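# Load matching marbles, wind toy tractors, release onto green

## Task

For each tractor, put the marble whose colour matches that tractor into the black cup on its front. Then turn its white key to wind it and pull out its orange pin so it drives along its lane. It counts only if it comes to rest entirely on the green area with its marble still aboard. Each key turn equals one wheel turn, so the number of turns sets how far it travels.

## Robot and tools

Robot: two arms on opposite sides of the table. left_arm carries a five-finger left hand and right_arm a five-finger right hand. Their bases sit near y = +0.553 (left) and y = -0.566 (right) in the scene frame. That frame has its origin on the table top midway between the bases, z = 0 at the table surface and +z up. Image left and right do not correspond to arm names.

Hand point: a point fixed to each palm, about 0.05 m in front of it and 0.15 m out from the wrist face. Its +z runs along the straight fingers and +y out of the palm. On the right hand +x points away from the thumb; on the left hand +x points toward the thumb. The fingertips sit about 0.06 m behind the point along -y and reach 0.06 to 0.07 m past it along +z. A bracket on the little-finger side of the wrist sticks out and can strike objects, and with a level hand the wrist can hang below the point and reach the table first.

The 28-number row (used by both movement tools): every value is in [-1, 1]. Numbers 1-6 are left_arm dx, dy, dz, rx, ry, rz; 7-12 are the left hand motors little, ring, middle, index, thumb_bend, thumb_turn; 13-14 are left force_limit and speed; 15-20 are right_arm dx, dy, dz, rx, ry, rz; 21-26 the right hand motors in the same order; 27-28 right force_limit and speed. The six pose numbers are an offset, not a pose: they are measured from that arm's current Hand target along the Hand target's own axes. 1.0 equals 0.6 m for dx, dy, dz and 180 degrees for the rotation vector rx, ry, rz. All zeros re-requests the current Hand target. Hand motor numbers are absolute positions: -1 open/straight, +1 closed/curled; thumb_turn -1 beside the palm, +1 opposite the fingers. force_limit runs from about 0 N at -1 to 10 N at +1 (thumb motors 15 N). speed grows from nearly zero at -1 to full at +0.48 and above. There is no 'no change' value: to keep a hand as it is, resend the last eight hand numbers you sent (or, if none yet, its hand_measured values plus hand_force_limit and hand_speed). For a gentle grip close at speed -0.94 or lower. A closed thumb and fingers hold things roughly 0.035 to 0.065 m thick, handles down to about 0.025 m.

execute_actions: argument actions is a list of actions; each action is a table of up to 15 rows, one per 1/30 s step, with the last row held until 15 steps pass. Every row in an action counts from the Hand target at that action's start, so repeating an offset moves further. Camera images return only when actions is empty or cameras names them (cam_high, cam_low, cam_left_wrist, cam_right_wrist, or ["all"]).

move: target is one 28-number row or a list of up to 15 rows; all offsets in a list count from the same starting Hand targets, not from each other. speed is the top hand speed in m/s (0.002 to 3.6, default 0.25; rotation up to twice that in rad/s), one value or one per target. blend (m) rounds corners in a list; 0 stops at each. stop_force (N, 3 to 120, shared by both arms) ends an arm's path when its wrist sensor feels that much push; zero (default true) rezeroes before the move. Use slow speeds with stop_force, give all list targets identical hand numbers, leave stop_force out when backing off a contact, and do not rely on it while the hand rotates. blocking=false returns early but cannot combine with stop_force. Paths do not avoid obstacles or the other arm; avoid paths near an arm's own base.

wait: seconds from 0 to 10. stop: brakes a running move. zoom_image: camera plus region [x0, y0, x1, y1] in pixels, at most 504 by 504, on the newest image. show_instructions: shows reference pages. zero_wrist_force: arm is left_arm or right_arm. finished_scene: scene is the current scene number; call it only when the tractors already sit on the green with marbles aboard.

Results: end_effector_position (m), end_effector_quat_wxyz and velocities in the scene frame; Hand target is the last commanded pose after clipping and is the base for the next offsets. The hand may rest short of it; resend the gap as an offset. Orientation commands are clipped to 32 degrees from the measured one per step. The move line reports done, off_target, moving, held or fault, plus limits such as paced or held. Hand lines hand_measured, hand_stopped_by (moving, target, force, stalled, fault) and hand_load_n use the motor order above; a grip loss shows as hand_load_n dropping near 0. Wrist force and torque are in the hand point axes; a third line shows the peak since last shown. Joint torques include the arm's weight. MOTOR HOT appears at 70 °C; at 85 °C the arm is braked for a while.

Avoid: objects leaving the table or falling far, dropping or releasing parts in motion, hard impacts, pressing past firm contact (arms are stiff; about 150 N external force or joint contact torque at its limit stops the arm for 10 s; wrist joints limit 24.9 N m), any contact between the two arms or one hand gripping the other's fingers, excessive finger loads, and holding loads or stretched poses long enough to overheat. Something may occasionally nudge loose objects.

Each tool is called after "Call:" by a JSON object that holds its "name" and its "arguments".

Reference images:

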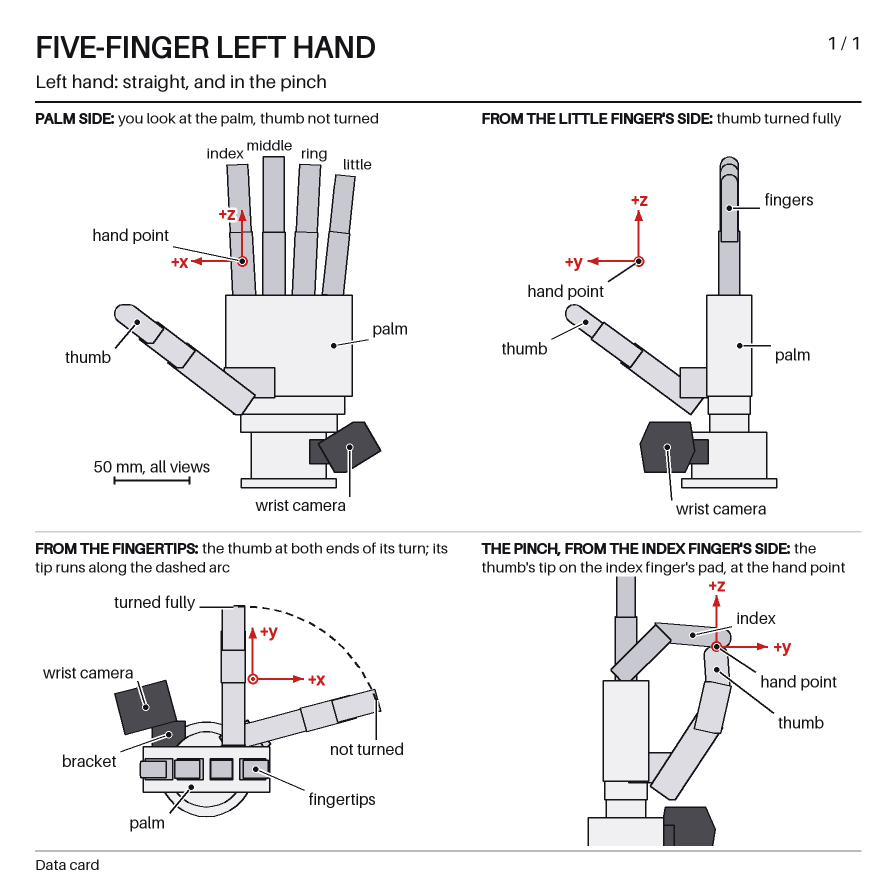

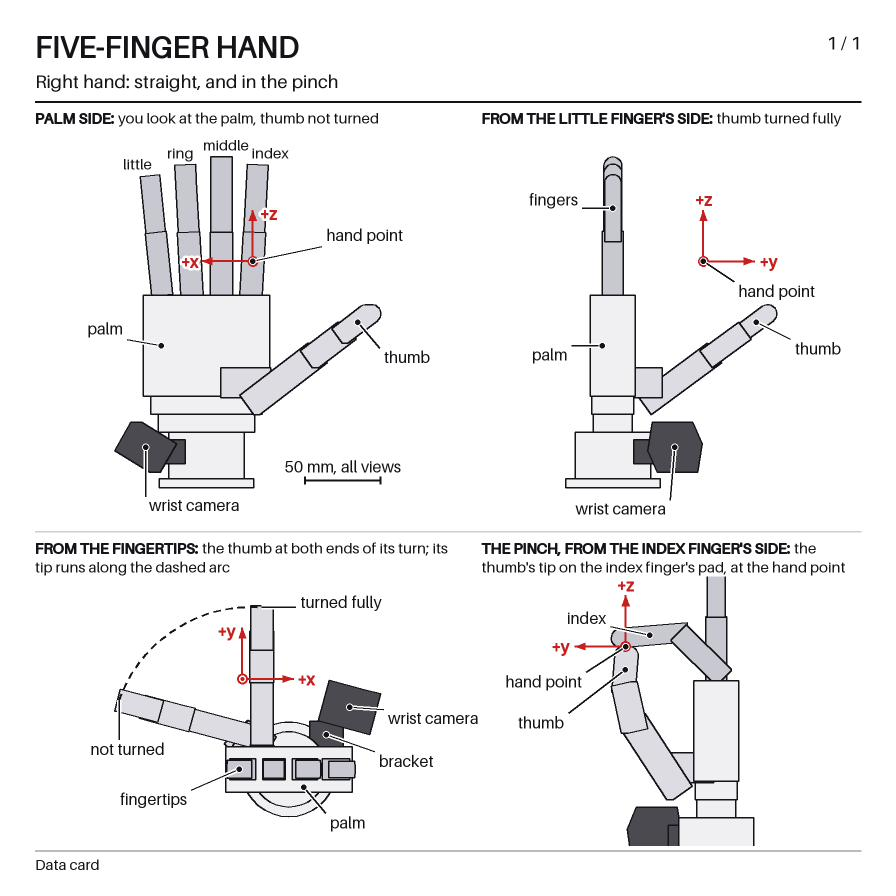

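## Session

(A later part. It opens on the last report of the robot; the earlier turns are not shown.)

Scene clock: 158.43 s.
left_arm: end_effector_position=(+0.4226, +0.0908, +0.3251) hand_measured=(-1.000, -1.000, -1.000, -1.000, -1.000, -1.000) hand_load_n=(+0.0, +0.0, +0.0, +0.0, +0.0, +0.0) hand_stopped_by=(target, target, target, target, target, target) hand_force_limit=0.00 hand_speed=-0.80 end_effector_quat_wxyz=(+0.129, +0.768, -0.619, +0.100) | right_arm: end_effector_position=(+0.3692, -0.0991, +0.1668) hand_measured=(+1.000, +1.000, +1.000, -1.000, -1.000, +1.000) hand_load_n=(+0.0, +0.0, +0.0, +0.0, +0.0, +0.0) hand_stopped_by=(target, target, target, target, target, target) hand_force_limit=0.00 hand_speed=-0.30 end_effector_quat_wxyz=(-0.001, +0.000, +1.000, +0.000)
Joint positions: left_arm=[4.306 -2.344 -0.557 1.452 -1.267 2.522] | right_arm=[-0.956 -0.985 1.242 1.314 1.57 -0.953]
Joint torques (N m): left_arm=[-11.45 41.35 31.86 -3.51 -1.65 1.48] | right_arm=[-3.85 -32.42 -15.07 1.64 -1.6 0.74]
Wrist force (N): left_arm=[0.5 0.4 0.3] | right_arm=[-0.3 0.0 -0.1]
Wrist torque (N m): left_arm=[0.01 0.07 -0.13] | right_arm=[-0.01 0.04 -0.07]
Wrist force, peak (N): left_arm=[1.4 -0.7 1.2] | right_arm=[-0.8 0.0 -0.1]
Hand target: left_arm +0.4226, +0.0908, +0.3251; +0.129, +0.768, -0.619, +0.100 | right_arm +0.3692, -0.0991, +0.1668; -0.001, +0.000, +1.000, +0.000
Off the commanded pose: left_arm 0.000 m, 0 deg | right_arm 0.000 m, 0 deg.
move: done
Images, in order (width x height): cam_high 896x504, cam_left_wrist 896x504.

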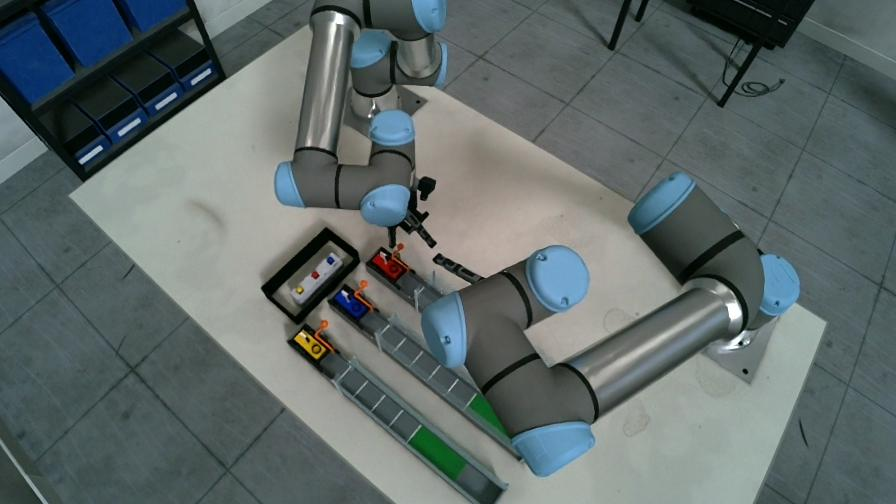

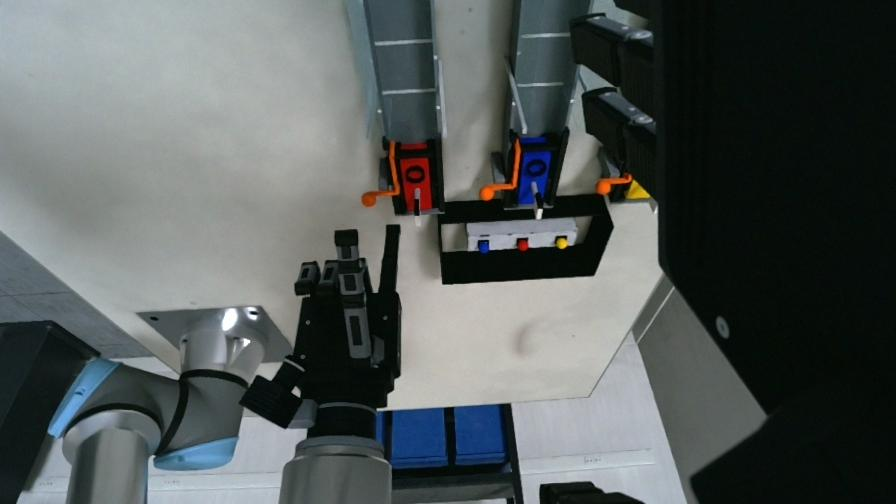

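Call:
{"name": "move", "arguments": {"target": [[0,0,0,0,0,0,-1,-1,-1,-1,-1,-1,0,-0.8,-0.015,0.0017,0,0,0,0,1,1,1,-1,-1,1,0,-0.3],[0,0,0,0,0,0,-1,-1,-1,-1,-1,-1,0,-0.8,-0.015,0.0017,0.045,0,0,0,1,1,1,-1,-1,1,0,-0.3]], "speed": 0.05, "cameras": ["cam_left_wrist","cam_high"]}}

Call:
{"name": "zoom_image", "arguments": {"camera": "cam_left_wrist", "region": [370, 150, 450, 230]}}

Call:
{"name": "zoom_image", "arguments": {"camera": "cam_high", "region": [360, 225, 420, 285]}}

Scene clock: 162.20 s.
left_arm: end_effector_position=(+0.4226, +0.0908, +0.3251) hand_measured=(-1.000, -1.000, -1.000, -1.000, -1.000, -1.000) hand_load_n=(+0.0, +0.0, +0.0, +0.0, +0.0, +0.0) hand_stopped_by=(target, target, target, target, target, target) hand_force_limit=0.00 hand_speed=-0.80 end_effector_quat_wxyz=(+0.129, +0.768, -0.619, +0.100) | right_arm: end_effector_position=(+0.3782, -0.0980, +0.1398) hand_measured=(+1.000, +1.000, +1.000, -1.000, -1.000, +1.000) hand_load_n=(+0.0, +0.0, +0.0, +0.0, +0.0, +0.0) hand_stopped_by=(target, target, target, target, target, target) hand_force_limit=0.00 hand_speed=-0.30 end_effector_quat_wxyz=(-0.001, +0.000, +1.000, +0.000)
Joint positions: left_arm=[4.306 -2.344 -0.557 1.452 -1.267 2.522] | right_arm=[-0.964 -0.95 1.256 1.265 1.57 -0.962]
Joint torques (N m): left_arm=[-11.73 41.12 30.56 -3.53 -1.82 1.47] | right_arm=[-4.05 -28.79 -10.34 1.17 0.3 0.1]
Wrist force (N): left_arm=[0.7 0.7 0.4] | right_arm=[-0.4 0.0 -0.1]
Wrist torque (N m): left_arm=[0.04 0.04 -0.13] | right_arm=[0.00 0.06 0.05]
Wrist force, peak (N): left_arm=[0.9 0.7 0.5] | right_arm=[-0.7 0.0 0.1]
Hand target: left_arm +0.4226, +0.0908, +0.3251; +0.129, +0.768, -0.619, +0.100 | right_arm +0.3782, -0.0980, +0.1398; -0.001, +0.000, +1.000, +0.000
Off the commanded pose: left_arm 0.000 m, 0 deg | right_arm 0.000 m, 0 deg.
move: done
Images, in order (width x height): cam_high 896x504, cam_left_wrist 896x504.

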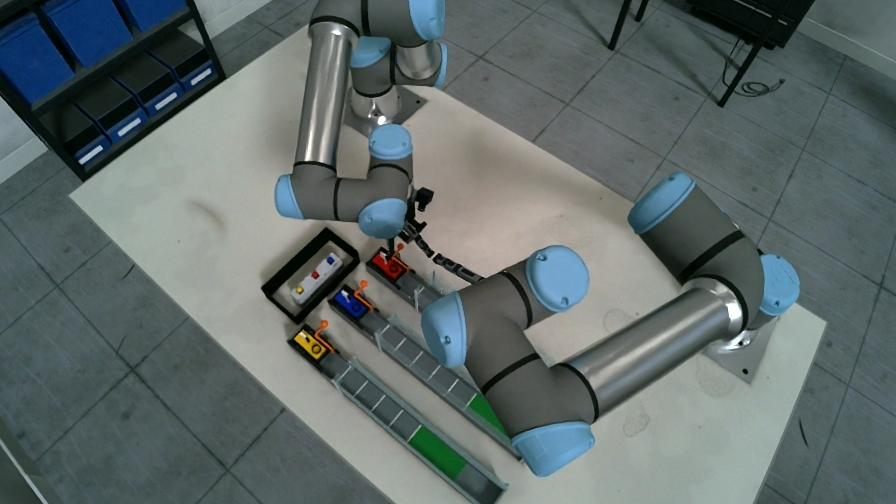

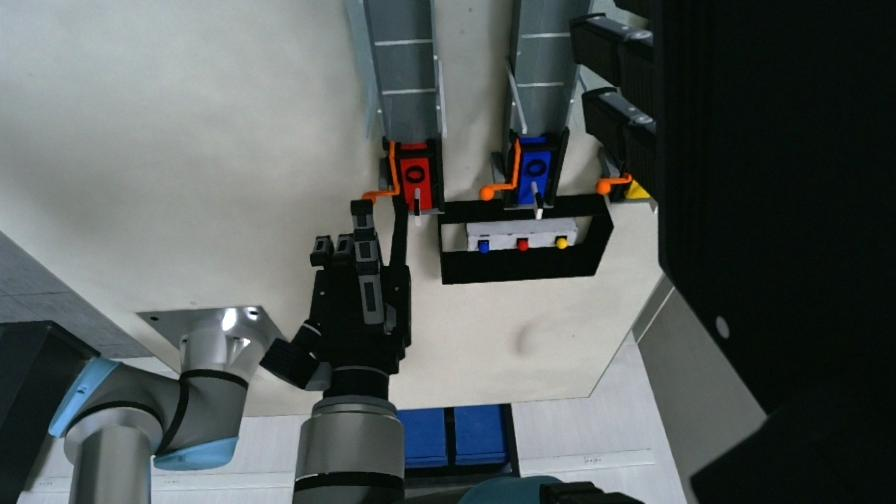

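Scaled by 6.300.

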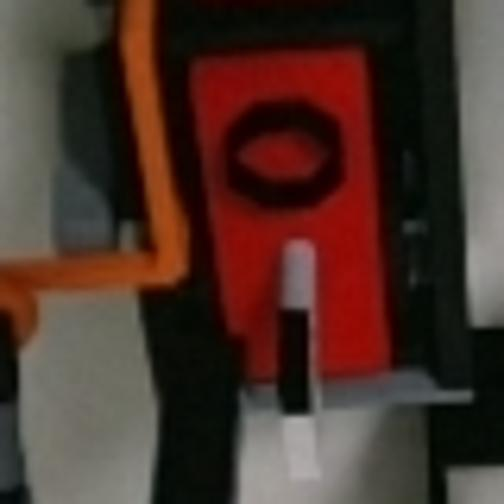

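Scaled by 8.400.

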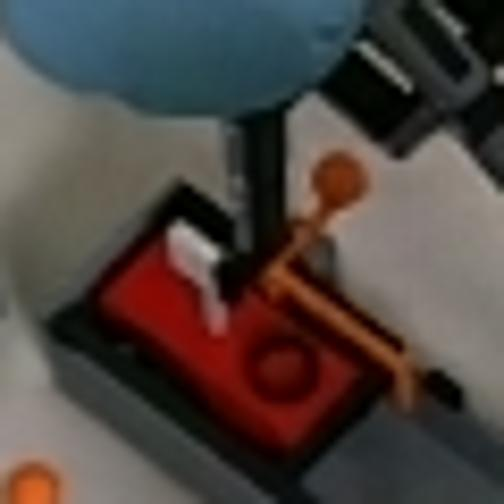

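Call:
{"name": "zero_wrist_force", "arguments": {"arm": "right_arm"}}

Call:
{"name": "move", "arguments": {"target": [0,0,0,0,0,0,-1,-1,-1,-1,-1,-1,0,-0.8,0,0,0.0133,0,0,0,1,1,1,-1,-1,1,0,-0.3], "speed": 0.03}}

Call:
{"name": "move", "arguments": {"target": [0,0,0,0,0,0,-1,-1,-1,-1,-1,-1,0,-0.8,-0.0175,0,0,0,0,0,1,1,1,-1,-1,1,0,-0.3], "speed": 0.01, "stop_force": 4, "cameras": ["cam_left_wrist","cam_high"]}}

Call:
{"name": "zoom_image", "arguments": {"camera": "cam_left_wrist", "region": [370, 150, 450, 230]}}

Call:
{"name": "zoom_image", "arguments": {"camera": "cam_high", "region": [360, 225, 420, 285]}}

Wrist force sensor zeroed.

Scene clock: 164.43 s.
left_arm: end_effector_position=(+0.4226, +0.0908, +0.3251) hand_measured=(-1.000, -1.000, -1.000, -1.000, -1.000, -1.000) hand_load_n=(+0.0, +0.0, +0.0, +0.0, +0.0, +0.0) hand_stopped_by=(target, target, target, target, target, target) hand_force_limit=0.00 hand_speed=-0.80 end_effector_quat_wxyz=(+0.129, +0.768, -0.619, +0.100) | right_arm: end_effector_position=(+0.3782, -0.0980, +0.1318) hand_measured=(+1.000, +1.000, +1.000, -1.000, -1.000, +1.000) hand_load_n=(+0.0, +0.0, +0.0, +0.5, +0.0, +0.0) hand_stopped_by=(target, target, target, target, target, target) hand_force_limit=0.00 hand_speed=-0.30 end_effector_quat_wxyz=(-0.001, +0.000, +1.000, +0.000)
Joint positions: left_arm=[4.306 -2.344 -0.557 1.452 -1.267 2.522] | right_arm=[-0.964 -0.944 1.267 1.248 1.57 -0.962]
Joint torques (N m): left_arm=[-11.46 41.17 30.65 -3.44 -1.75 1.48] | right_arm=[6.7 -28.77 -10.23 1.03 1.27 1.14]
Wrist force (N, zeroed by zero_wrist_force on right_arm): left_arm=[0.8 0.4 0.3] | right_arm=[0.0 -0.2 -0.1]
Wrist torque (N m, zeroed by zero_wrist_force on right_arm): left_arm=[0.00 0.02 -0.11] | right_arm=[-0.02 0.00 -0.01]
Wrist force, peak (N, zeroed by zero_wrist_force on right_arm): left_arm=[0.9 0.8 0.2] | right_arm=[0.0 0.3 -0.2]
Hand target: left_arm +0.4226, +0.0908, +0.3251; +0.129, +0.768, -0.619, +0.100 | right_arm +0.3782, -0.0980, +0.1318; -0.001, +0.000, +1.000, +0.000
Off the commanded pose: left_arm 0.000 m, 0 deg | right_arm 0.000 m, 0 deg.
move: done

Scene clock: 166.30 s.
left_arm: end_effector_position=(+0.4226, +0.0908, +0.3251) hand_measured=(-1.000, -1.000, -1.000, -1.000, -1.000, -1.000) hand_load_n=(+0.0, +0.0, +0.0, +0.0, +0.0, +0.0) hand_stopped_by=(target, target, target, target, target, target) hand_force_limit=0.00 hand_speed=-0.80 end_effector_quat_wxyz=(+0.129, +0.768, -0.619, +0.100) | right_arm: end_effector_position=(+0.3853, -0.0980, +0.1318) hand_measured=(+1.000, +1.000, +1.000, -1.000, -1.000, +1.000) hand_load_n=(+0.5, +0.0, +0.0, -0.5, +0.0, +0.0) hand_stopped_by=(target, target, target, target, target, target) hand_force_limit=0.00 hand_speed=-0.30 end_effector_quat_wxyz=(-0.001, +0.000, +1.000, +0.000)
Joint positions: left_arm=[4.306 -2.344 -0.557 1.452 -1.267 2.522] | right_arm=[-0.972 -0.933 1.249 1.255 1.57 -0.969]
Joint torques (N m): left_arm=[-11.22 41.91 30.69 -3.39 -1.69 1.42] | right_arm=[7.93 -55.47 -11.41 0.79 1.59 1.41]
Wrist force (N, zeroed by zero_wrist_force on right_arm): left_arm=[0.9 0.5 0.4] | right_arm=[3.0 0.3 0.7]
Wrist torque (N m, zeroed by zero_wrist_force on right_arm): left_arm=[0.02 0.02 -0.11] | right_arm=[-0.05 0.18 0.16]
Wrist force, peak (N, zeroed by zero_wrist_force on right_arm): left_arm=[1.0 0.6 0.3] | right_arm=[6.8 0.6 -0.8]
Hand target: left_arm +0.4226, +0.0908, +0.3251; +0.129, +0.768, -0.619, +0.100 | right_arm +0.3853, -0.0980, +0.1318; -0.001, +0.000, +1.000, +0.000 (not the last commanded pose)
Off the commanded pose: left_arm 0.000 m, 0 deg | right_arm 0.003 m, 0 deg.
move: contact (right_arm)
Images, in order (width x height): cam_high 896x504, cam_left_wrist 896x504.

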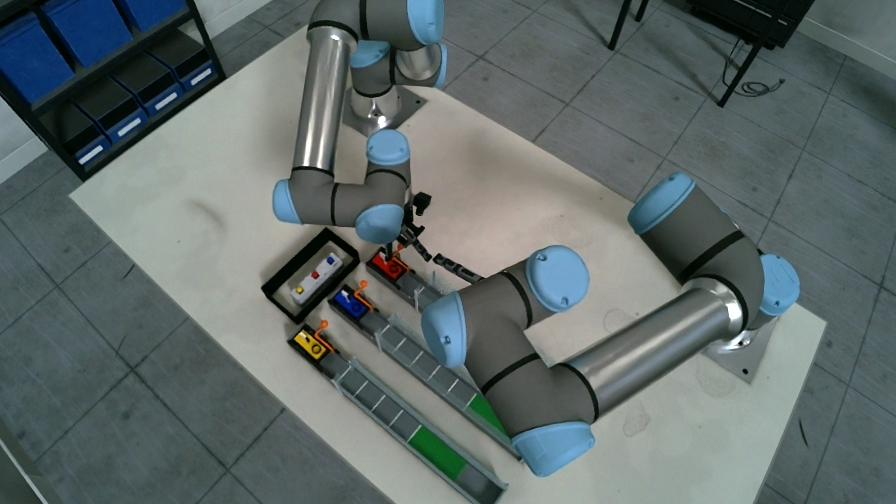

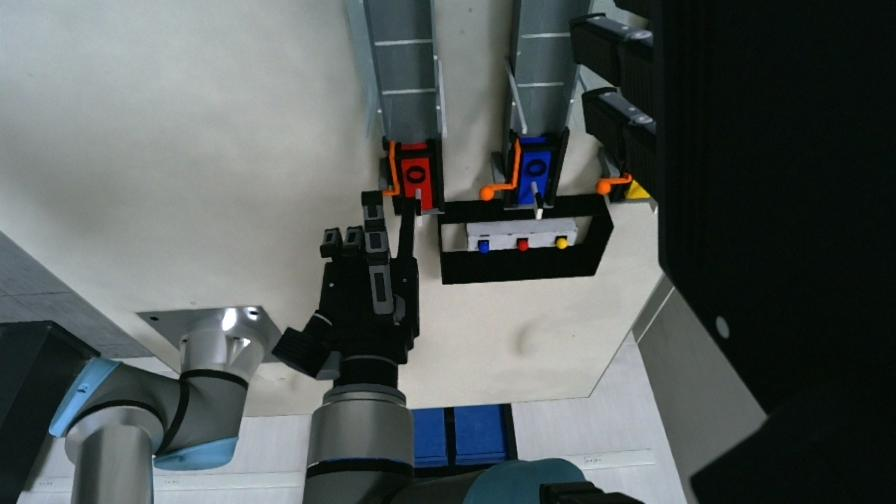

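Scaled by 6.300.

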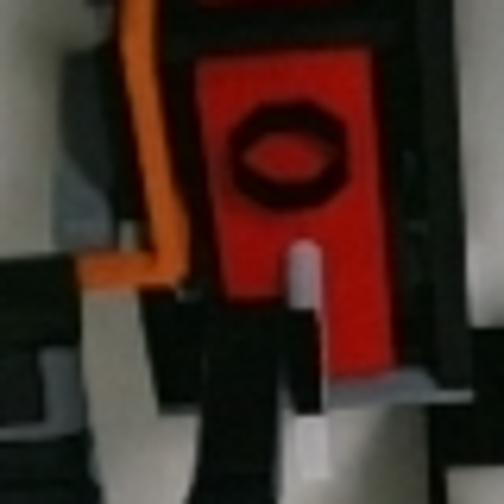

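Scaled by 8.400.

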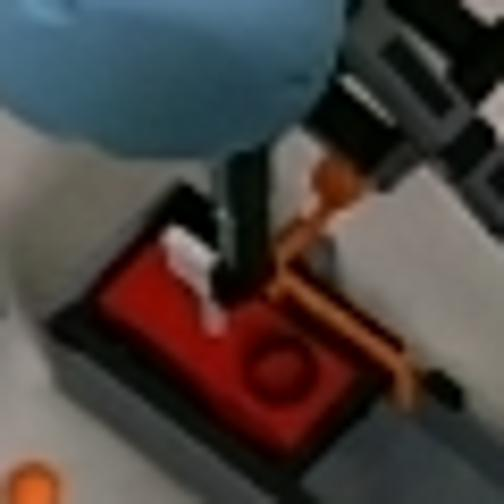

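Call:
{"name": "move", "arguments": {"target": [[0,0,0,0,0,0,-1,-1,-1,-1,-1,-1,0,-0.8,0.008,0,0,0,0,0,1,1,1,-1,-1,1,0,-0.3],[0,0,0,0,0,0,-1,-1,-1,-1,-1,-1,0,-0.8,0.008,0.01,0,0,0,0,1,1,1,-1,-1,1,0,-0.3]], "speed": 0.03}}

Call:
{"name": "move", "arguments": {"target": [0,0,0,0,0,0,-1,-1,-1,-1,-1,-1,0,-0.8,-0.0175,0,0,0,0,0,1,1,1,-1,-1,1,0,-0.3], "speed": 0.008, "stop_force": 4, "cameras": ["cam_left_wrist","cam_high"]}}

Call:
{"name": "zoom_image", "arguments": {"camera": "cam_left_wrist", "region": [370, 150, 450, 230]}}

Call:
{"name": "zoom_image", "arguments": {"camera": "cam_high", "region": [360, 225, 420, 285]}}

Scene clock: 168.13 s.
left_arm: end_effector_position=(+0.4226, +0.0908, +0.3251) hand_measured=(-1.000, -1.000, -1.000, -1.000, -1.000, -1.000) hand_load_n=(+0.0, +0.0, +0.0, +0.0, +0.0, +0.0) hand_stopped_by=(target, target, target, target, target, target) hand_force_limit=0.00 hand_speed=-0.80 end_effector_quat_wxyz=(+0.129, +0.768, -0.619, +0.100) | right_arm: end_effector_position=(+0.3805, -0.0921, +0.1318) hand_measured=(+1.000, +1.000, +1.000, -1.000, -1.000, +1.000) hand_load_n=(+0.5, +0.5, +0.0, +0.0, +0.0, +0.0) hand_stopped_by=(target, target, target, target, target, target) hand_force_limit=0.00 hand_speed=-0.30 end_effector_quat_wxyz=(-0.001, +0.000, +1.000, +0.000)
Joint positions: left_arm=[4.306 -2.344 -0.557 1.452 -1.267 2.522] | right_arm=[-0.958 -0.929 1.243 1.257 1.57 -0.955]
Joint torques (N m): left_arm=[-11.66 41.32 30.05 -3.34 -1.68 1.4] | right_arm=[9.03 -29.24 -25.29 4.2 0 1.45]
Wrist force (N, zeroed by zero_wrist_force on right_arm): left_arm=[0.7 0.4 0.2] | right_arm=[0.0 0.0 -0.1]
Wrist torque (N m, zeroed by zero_wrist_force on right_arm): left_arm=[0.01 0.04 -0.12] | right_arm=[0.00 0.01 -0.12]
Wrist force, peak (N, zeroed by zero_wrist_force on right_arm): left_arm=[0.8 0.7 0.5] | right_arm=[3.2 0.4 1.1]
Hand target: left_arm +0.4226, +0.0908, +0.3251; +0.129, +0.768, -0.619, +0.100 | right_arm +0.3805, -0.0920, +0.1318; -0.001, +0.000, +1.000, +0.000
Off the commanded pose: left_arm 0.000 m, 0 deg | right_arm 0.000 m, 0 deg.
move: done

Scene clock: 169.97 s.
left_arm: end_effector_position=(+0.4226, +0.0908, +0.3251) hand_measured=(-1.000, -1.000, -1.000, -1.000, -1.000, -1.000) hand_load_n=(+0.0, +0.0, +0.0, +0.5, +0.0, +0.0) hand_stopped_by=(target, target, target, target, target, target) hand_force_limit=0.00 hand_speed=-0.80 end_effector_quat_wxyz=(+0.129, +0.768, -0.619, +0.100) | right_arm: end_effector_position=(+0.3857, -0.0920, +0.1318) hand_measured=(+1.000, +1.000, +1.000, -1.000, -1.000, +1.000) hand_load_n=(+0.0, +0.0, +0.0, -0.5, +0.0, +0.0) hand_stopped_by=(target, target, target, target, target, target) hand_force_limit=0.00 hand_speed=-0.30 end_effector_quat_wxyz=(-0.001, +0.000, +1.000, +0.000)
Joint positions: left_arm=[4.306 -2.344 -0.557 1.452 -1.267 2.522] | right_arm=[-0.963 -0.921 1.229 1.263 1.57 -0.961]
Joint torques (N m): left_arm=[-11.29 41.47 30.17 -3.38 -1.68 1.4] | right_arm=[7.03 -55.31 -11.08 0.68 -0.32 1.47]
Wrist force (N, zeroed by zero_wrist_force on right_arm): left_arm=[0.8 0.6 0.1] | right_arm=[2.0 0.3 0.6]
Wrist torque (N m, zeroed by zero_wrist_force on right_arm): left_arm=[0.04 0.02 -0.12] | right_arm=[-0.06 0.10 0.12]
Wrist force, peak (N, zeroed by zero_wrist_force on right_arm): left_arm=[1.0 0.5 0.3] | right_arm=[4.4 1.0 -0.8]
Hand target: left_arm +0.4226, +0.0908, +0.3251; +0.129, +0.768, -0.619, +0.100 | right_arm +0.3857, -0.0920, +0.1318; -0.001, +0.000, +1.000, +0.000 (not the last commanded pose)
Off the commanded pose: left_arm 0.000 m, 0 deg | right_arm 0.005 m, 0 deg.
move: contact (right_arm)
Images, in order (width x height): cam_high 896x504, cam_left_wrist 896x504.

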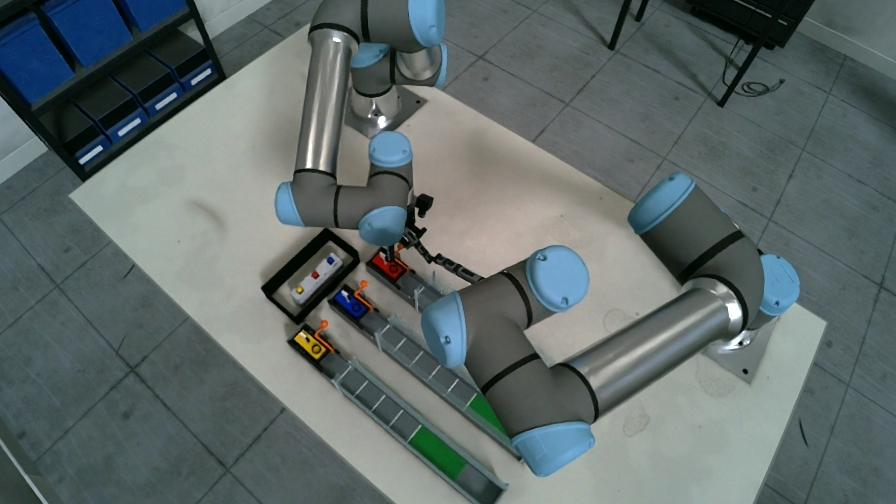

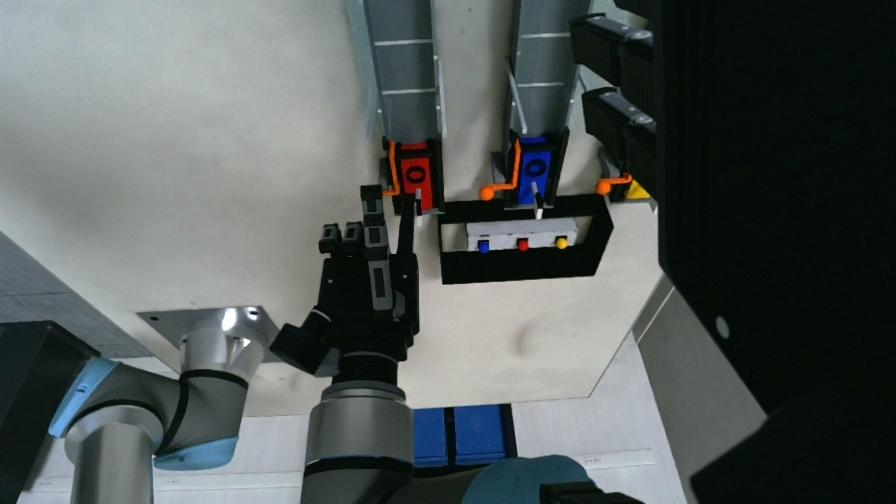

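Scaled by 6.300.

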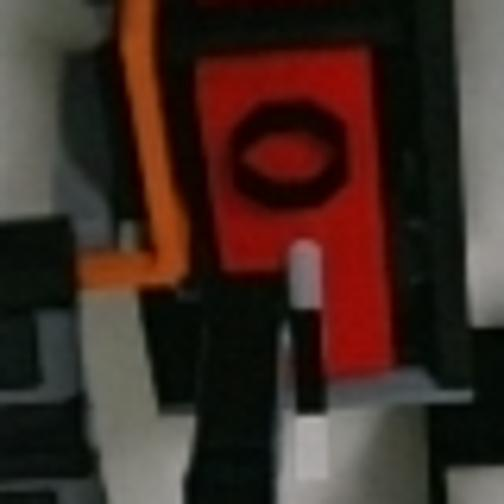

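Scaled by 8.400.

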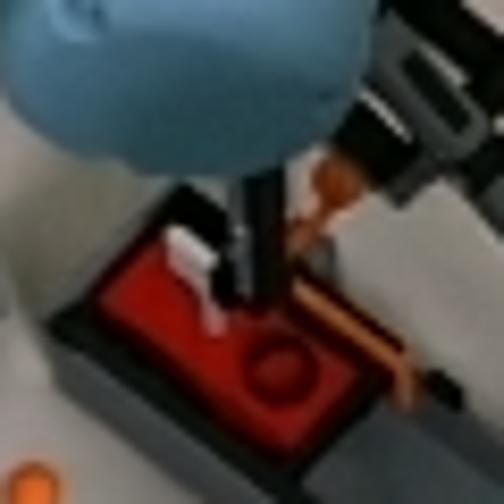

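Call:
{"name": "move", "arguments": {"target": [[0,0,0,0,0,0,-1,-1,-1,-1,-1,-1,0,-0.8,0.008,0,0,0,0,0,1,1,1,-1,-1,1,0,-0.3],[0,0,0,0,0,0,-1,-1,-1,-1,-1,-1,0,-0.8,0.008,-0.042,0,0,0,0,1,1,1,-1,-1,1,0,-0.3]], "speed": 0.03, "cameras": ["cam_left_wrist","cam_high"]}}

Call:
{"name": "zoom_image", "arguments": {"camera": "cam_left_wrist", "region": [370, 150, 450, 230]}}

Call:
{"name": "zoom_image", "arguments": {"camera": "cam_high", "region": [360, 225, 420, 285]}}

Scene clock: 172.53 s.
left_arm: end_effector_position=(+0.4226, +0.0908, +0.3251) hand_measured=(-1.000, -1.000, -1.000, -1.000, -1.000, -1.000) hand_load_n=(+0.0, +0.0, +0.0, +0.0, +0.0, +0.0) hand_stopped_by=(target, target, target, target, target, target) hand_force_limit=0.00 hand_speed=-0.80 end_effector_quat_wxyz=(+0.129, +0.768, -0.619, +0.100) | right_arm: end_effector_position=(+0.3809, -0.1172, +0.1318) hand_measured=(+1.000, +1.000, +1.000, -1.000, -1.000, +1.000) hand_load_n=(+0.0, +0.0, +0.0, +0.0, -0.5, +0.0) hand_stopped_by=(target, target, target, target, target, target) hand_force_limit=0.00 hand_speed=-0.30 end_effector_quat_wxyz=(-0.001, +0.000, +1.000, +0.000)
Joint positions: left_arm=[4.306 -2.344 -0.557 1.452 -1.267 2.522] | right_arm=[-0.998 -0.974 1.317 1.228 1.57 -0.996]
Joint torques (N m): left_arm=[-10.96 41.88 30.03 -3.39 -1.65 1.33] | right_arm=[-8.57 -54.37 -9.52 0.8 -0.15 -1.4]
Wrist force (N, zeroed by zero_wrist_force on right_arm): left_arm=[0.5 0.5 0.3] | right_arm=[0.2 0.1 0.0]
Wrist torque (N m, zeroed by zero_wrist_force on right_arm): left_arm=[0.03 0.06 -0.13] | right_arm=[0.01 -0.04 0.02]
Wrist force, peak (N, zeroed by zero_wrist_force on right_arm): left_arm=[1.0 0.6 0.3] | right_arm=[2.3 0.6 0.7]
Hand target: left_arm +0.4226, +0.0908, +0.3251; +0.129, +0.768, -0.619, +0.100 | right_arm +0.3809, -0.1172, +0.1318; -0.001, +0.000, +1.000, +0.000
Off the commanded pose: left_arm 0.000 m, 0 deg | right_arm 0.000 m, 0 deg.
move: done
Images, in order (width x height): cam_high 896x504, cam_left_wrist 896x504.

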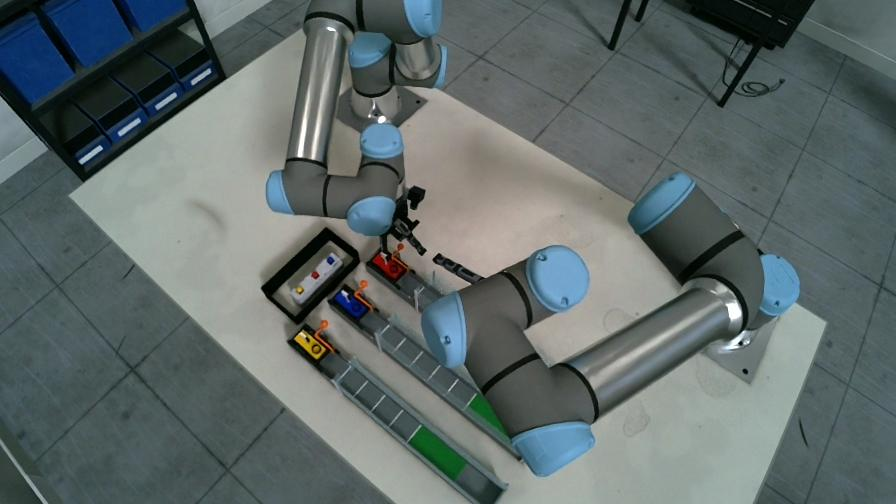

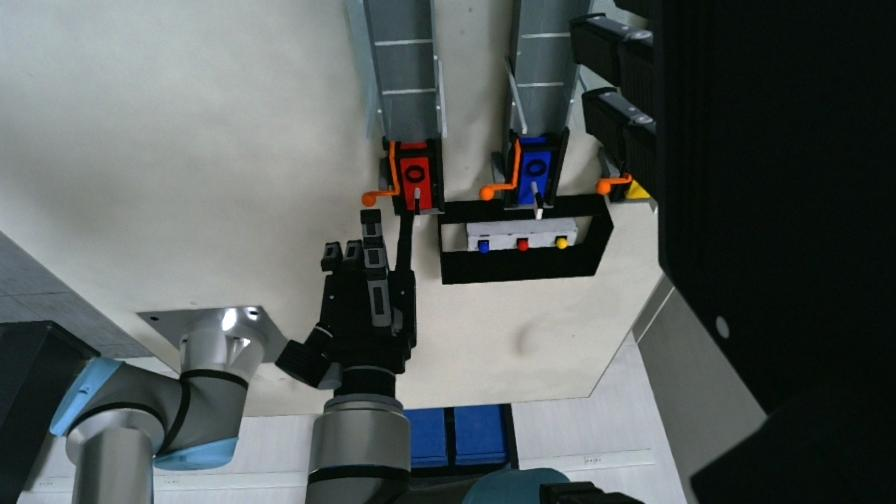

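Scaled by 6.300.

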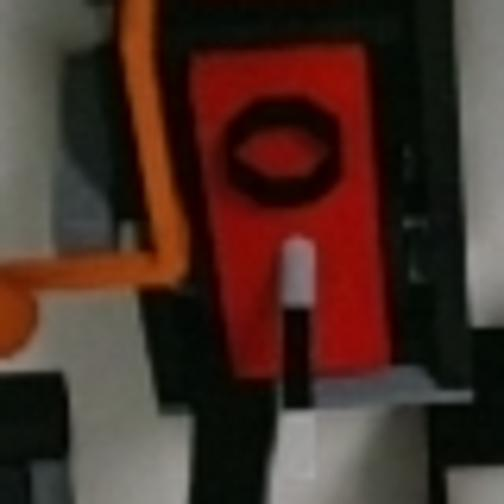

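Scaled by 8.400.

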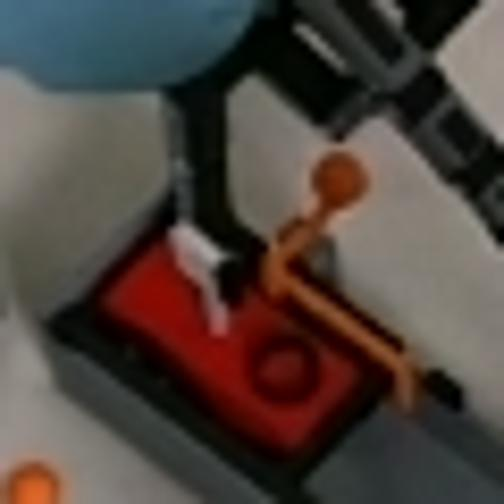

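Call:
{"name": "move", "arguments": {"target": [0,0,0,0,0,0,-1,-1,-1,-1,-1,-1,0,-0.8,-0.0175,0,0,0,0,0,1,1,1,-1,-1,1,0,-0.3], "speed": 0.008, "stop_force": 4, "cameras": ["cam_left_wrist","cam_high"]}}

Call:
{"name": "zoom_image", "arguments": {"camera": "cam_left_wrist", "region": [370, 150, 450, 230]}}

Call:
{"name": "zoom_image", "arguments": {"camera": "cam_high", "region": [360, 225, 420, 285]}}

Scene clock: 174.53 s.
left_arm: end_effector_position=(+0.4226, +0.0908, +0.3251) hand_measured=(-1.000, -1.000, -1.000, -1.000, -1.000, -1.000) hand_load_n=(+0.0, +0.0, +0.0, +0.0, +0.0, +0.0) hand_stopped_by=(target, target, target, target, target, target) hand_force_limit=0.00 hand_speed=-0.80 end_effector_quat_wxyz=(+0.129, +0.768, -0.619, +0.100) | right_arm: end_effector_position=(+0.3852, -0.1172, +0.1318) hand_measured=(+1.000, +1.000, +1.000, -1.000, -1.000, +1.000) hand_load_n=(+0.0, +0.0, +0.0, +0.0, +0.0, +0.0) hand_stopped_by=(target, target, target, target, target, target) hand_force_limit=0.00 hand_speed=-0.30 end_effector_quat_wxyz=(-0.001, +0.000, +1.000, +0.000)
Joint positions: left_arm=[4.306 -2.344 -0.557 1.452 -1.267 2.522] | right_arm=[-1.003 -0.967 1.306 1.233 1.57 -1]
Joint torques (N m): left_arm=[-11.26 41.39 30.34 -3.38 -1.64 1.27] | right_arm=[7.54 -53.15 -12.08 -0.16 1.41 1.3]
Wrist force (N, zeroed by zero_wrist_force on right_arm): left_arm=[0.6 0.7 0.3] | right_arm=[4.0 -0.7 0.0]
Wrist torque (N m, zeroed by zero_wrist_force on right_arm): left_arm=[0.05 0.06 -0.14] | right_arm=[0.01 0.19 0.22]
Wrist force, peak (N, zeroed by zero_wrist_force on right_arm): left_arm=[1.0 0.5 0.6] | right_arm=[6.8 -1.1 -1.6]
Hand target: left_arm +0.4226, +0.0908, +0.3251; +0.129, +0.768, -0.619, +0.100 | right_arm +0.3852, -0.1172, +0.1318; -0.001, +0.000, +1.000, +0.000 (not the last commanded pose)
Off the commanded pose: left_arm 0.000 m, 0 deg | right_arm 0.006 m, 0 deg.
move: contact (right_arm)
Images, in order (width x height): cam_high 896x504, cam_left_wrist 896x504.

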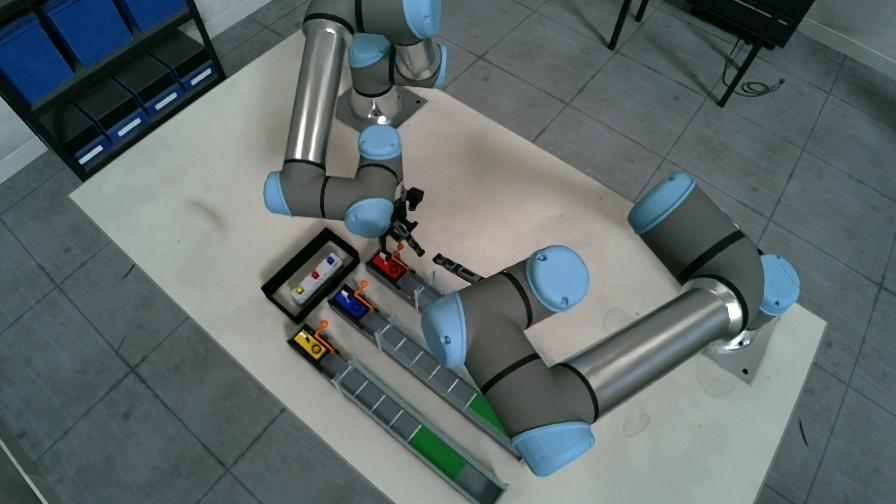

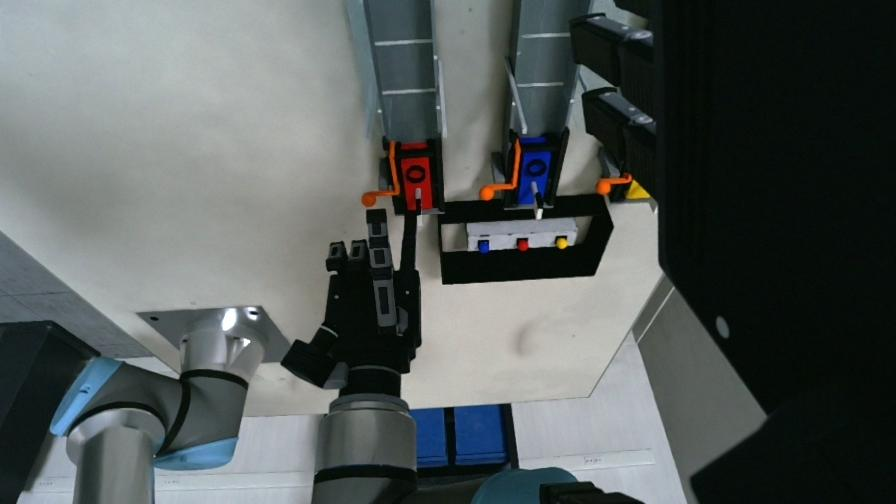

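Scaled by 6.300.

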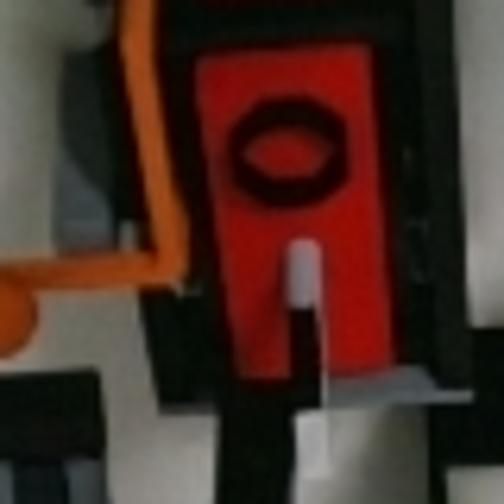

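Scaled by 8.400.

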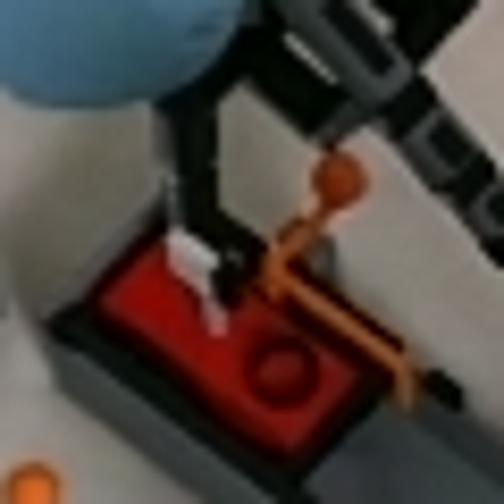

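Call:
{"name": "move", "arguments": {"target": [[0,0,0,0,0,0,-1,-1,-1,-1,-1,-1,0,-0.8,0.012,0,0,0,0,0,1,1,1,-1,-1,1,0,-0.3],[0,0,0,0,0,0,-1,-1,-1,-1,-1,-1,0,-0.8,0.012,0.044,0,0,0,0,1,1,1,-1,-1,1,0,-0.3]], "speed": 0.03}}

Call:
{"name": "move", "arguments": {"target": [0,0,0,0,0,0,-1,-1,-1,-1,-1,-1,0,-0.8,-0.025,0,0,0,0,0,1,1,1,-1,-1,1,0,-0.3], "speed": 0.008, "stop_force": 8, "cameras": ["cam_left_wrist","cam_high"]}}

Call:
{"name": "zoom_image", "arguments": {"camera": "cam_left_wrist", "region": [370, 150, 450, 230]}}

Call:
{"name": "zoom_image", "arguments": {"camera": "cam_high", "region": [360, 225, 420, 285]}}

Scene clock: 177.00 s.
left_arm: end_effector_position=(+0.4226, +0.0908, +0.3251) hand_measured=(-1.000, -1.000, -1.000, -1.000, -1.000, -1.000) hand_load_n=(+0.0, +0.0, +0.0, +0.0, +0.0, +0.0) hand_stopped_by=(target, target, target, target, target, target) hand_force_limit=0.00 hand_speed=-0.80 end_effector_quat_wxyz=(+0.129, +0.768, -0.619, +0.100) | right_arm: end_effector_position=(+0.3780, -0.0909, +0.1318) hand_measured=(+1.000, +1.000, +1.000, -1.000, -1.000, +1.000) hand_load_n=(+0.0, +0.0, +0.0, +0.0, +0.0, +0.0) hand_stopped_by=(target, target, target, target, target, target) hand_force_limit=0.00 hand_speed=-0.30 end_effector_quat_wxyz=(-0.001, +0.000, +1.000, +0.000)
Joint positions: left_arm=[4.306 -2.344 -0.557 1.452 -1.267 2.522] | right_arm=[-0.953 -0.931 1.246 1.257 1.57 -0.95]
Joint torques (N m): left_arm=[-11 41.63 30.03 -3.33 -1.63 1.22] | right_arm=[8.76 -29.43 -24.95 3.87 0.45 1.42]
Wrist force (N, zeroed by zero_wrist_force on right_arm): left_arm=[0.4 0.5 0.2] | right_arm=[0.2 -0.1 -0.1]
Wrist torque (N m, zeroed by zero_wrist_force on right_arm): left_arm=[0.03 0.08 -0.14] | right_arm=[-0.01 -0.02 -0.11]
Wrist force, peak (N, zeroed by zero_wrist_force on right_arm): left_arm=[0.8 0.8 0.5] | right_arm=[4.3 -0.7 0.2]
Hand target: left_arm +0.4226, +0.0908, +0.3251; +0.129, +0.768, -0.619, +0.100 | right_arm +0.3780, -0.0908, +0.1318; -0.001, +0.000, +1.000, +0.000
Off the commanded pose: left_arm 0.000 m, 0 deg | right_arm 0.000 m, 0 deg.
move: done

Scene clock: 179.67 s.
left_arm: end_effector_position=(+0.4226, +0.0908, +0.3251) hand_measured=(-1.000, -1.000, -1.000, -1.000, -1.000, -1.000) hand_load_n=(+0.0, +0.0, +0.0, +0.0, +0.0, +0.0) hand_stopped_by=(target, target, target, target, target, target) hand_force_limit=0.00 hand_speed=-0.80 end_effector_quat_wxyz=(+0.129, +0.768, -0.619, +0.100) | right_arm: end_effector_position=(+0.3930, -0.0908, +0.1318) hand_measured=(+1.000, +1.000, +1.000, -1.000, -1.000, +1.000) hand_load_n=(+0.0, +0.0, +0.0, -2.5, +0.0, +0.0) hand_stopped_by=(target, target, target, target, target, target) hand_force_limit=0.00 hand_speed=-0.30 end_effector_quat_wxyz=(-0.001, +0.000, +1.000, +0.000)
Joint positions: left_arm=[4.306 -2.344 -0.557 1.452 -1.267 2.522] | right_arm=[-0.969 -0.907 1.205 1.273 1.57 -0.967]
Joint torques (N m): left_arm=[-11.02 42.13 30.3 -3.36 -1.63 1.16] | right_arm=[-11.29 -29.76 -26.41 3.62 2.21 -1.2]
Wrist force (N, zeroed by zero_wrist_force on right_arm): left_arm=[0.6 0.5 0.3] | right_arm=[3.0 1.9 0.3]
Wrist torque (N m, zeroed by zero_wrist_force on right_arm): left_arm=[0.02 0.05 -0.13] | right_arm=[-0.09 0.15 0.19]
Wrist force, peak (N, zeroed by zero_wrist_force on right_arm): left_arm=[0.9 0.7 0.4] | right_arm=[4.5 1.4 -0.8]
Hand target: left_arm +0.4226, +0.0908, +0.3251; +0.129, +0.768, -0.619, +0.100 | right_arm +0.3930, -0.0908, +0.1318; -0.001, +0.000, +1.000, +0.000
Off the commanded pose: left_arm 0.000 m, 0 deg | right_arm 0.000 m, 0 deg.
move: done
Images, in order (width x height): cam_high 896x504, cam_left_wrist 896x504.

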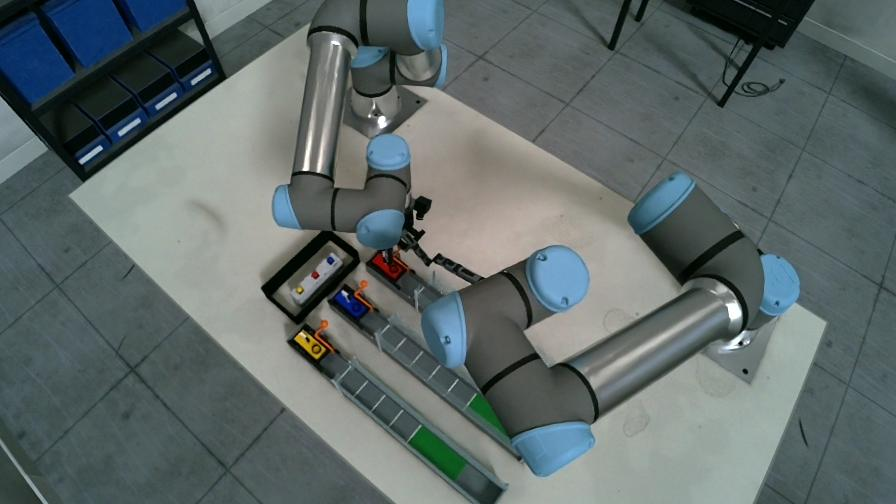

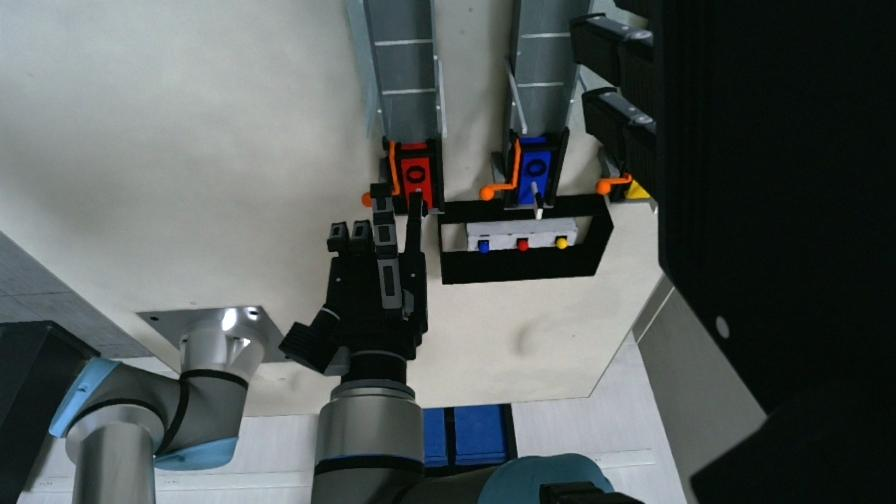

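Scaled by 6.300.

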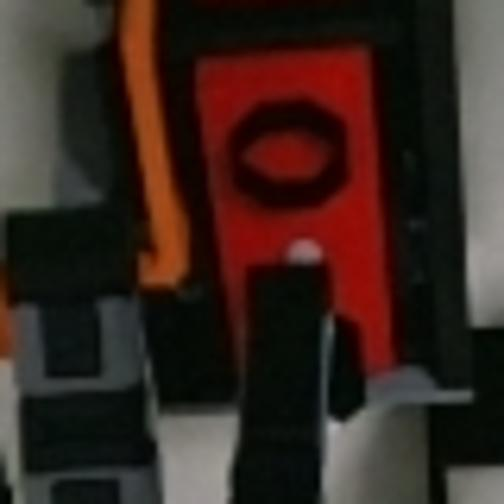

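Scaled by 8.400.

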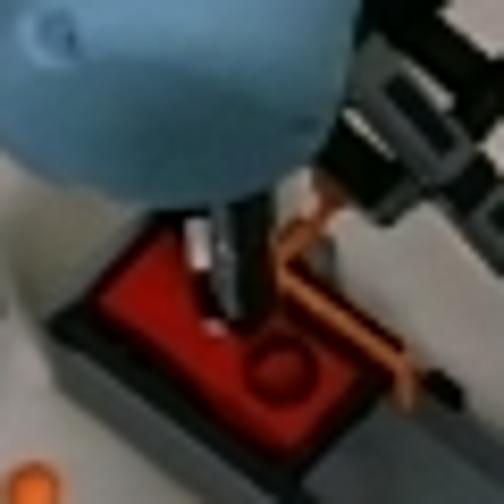

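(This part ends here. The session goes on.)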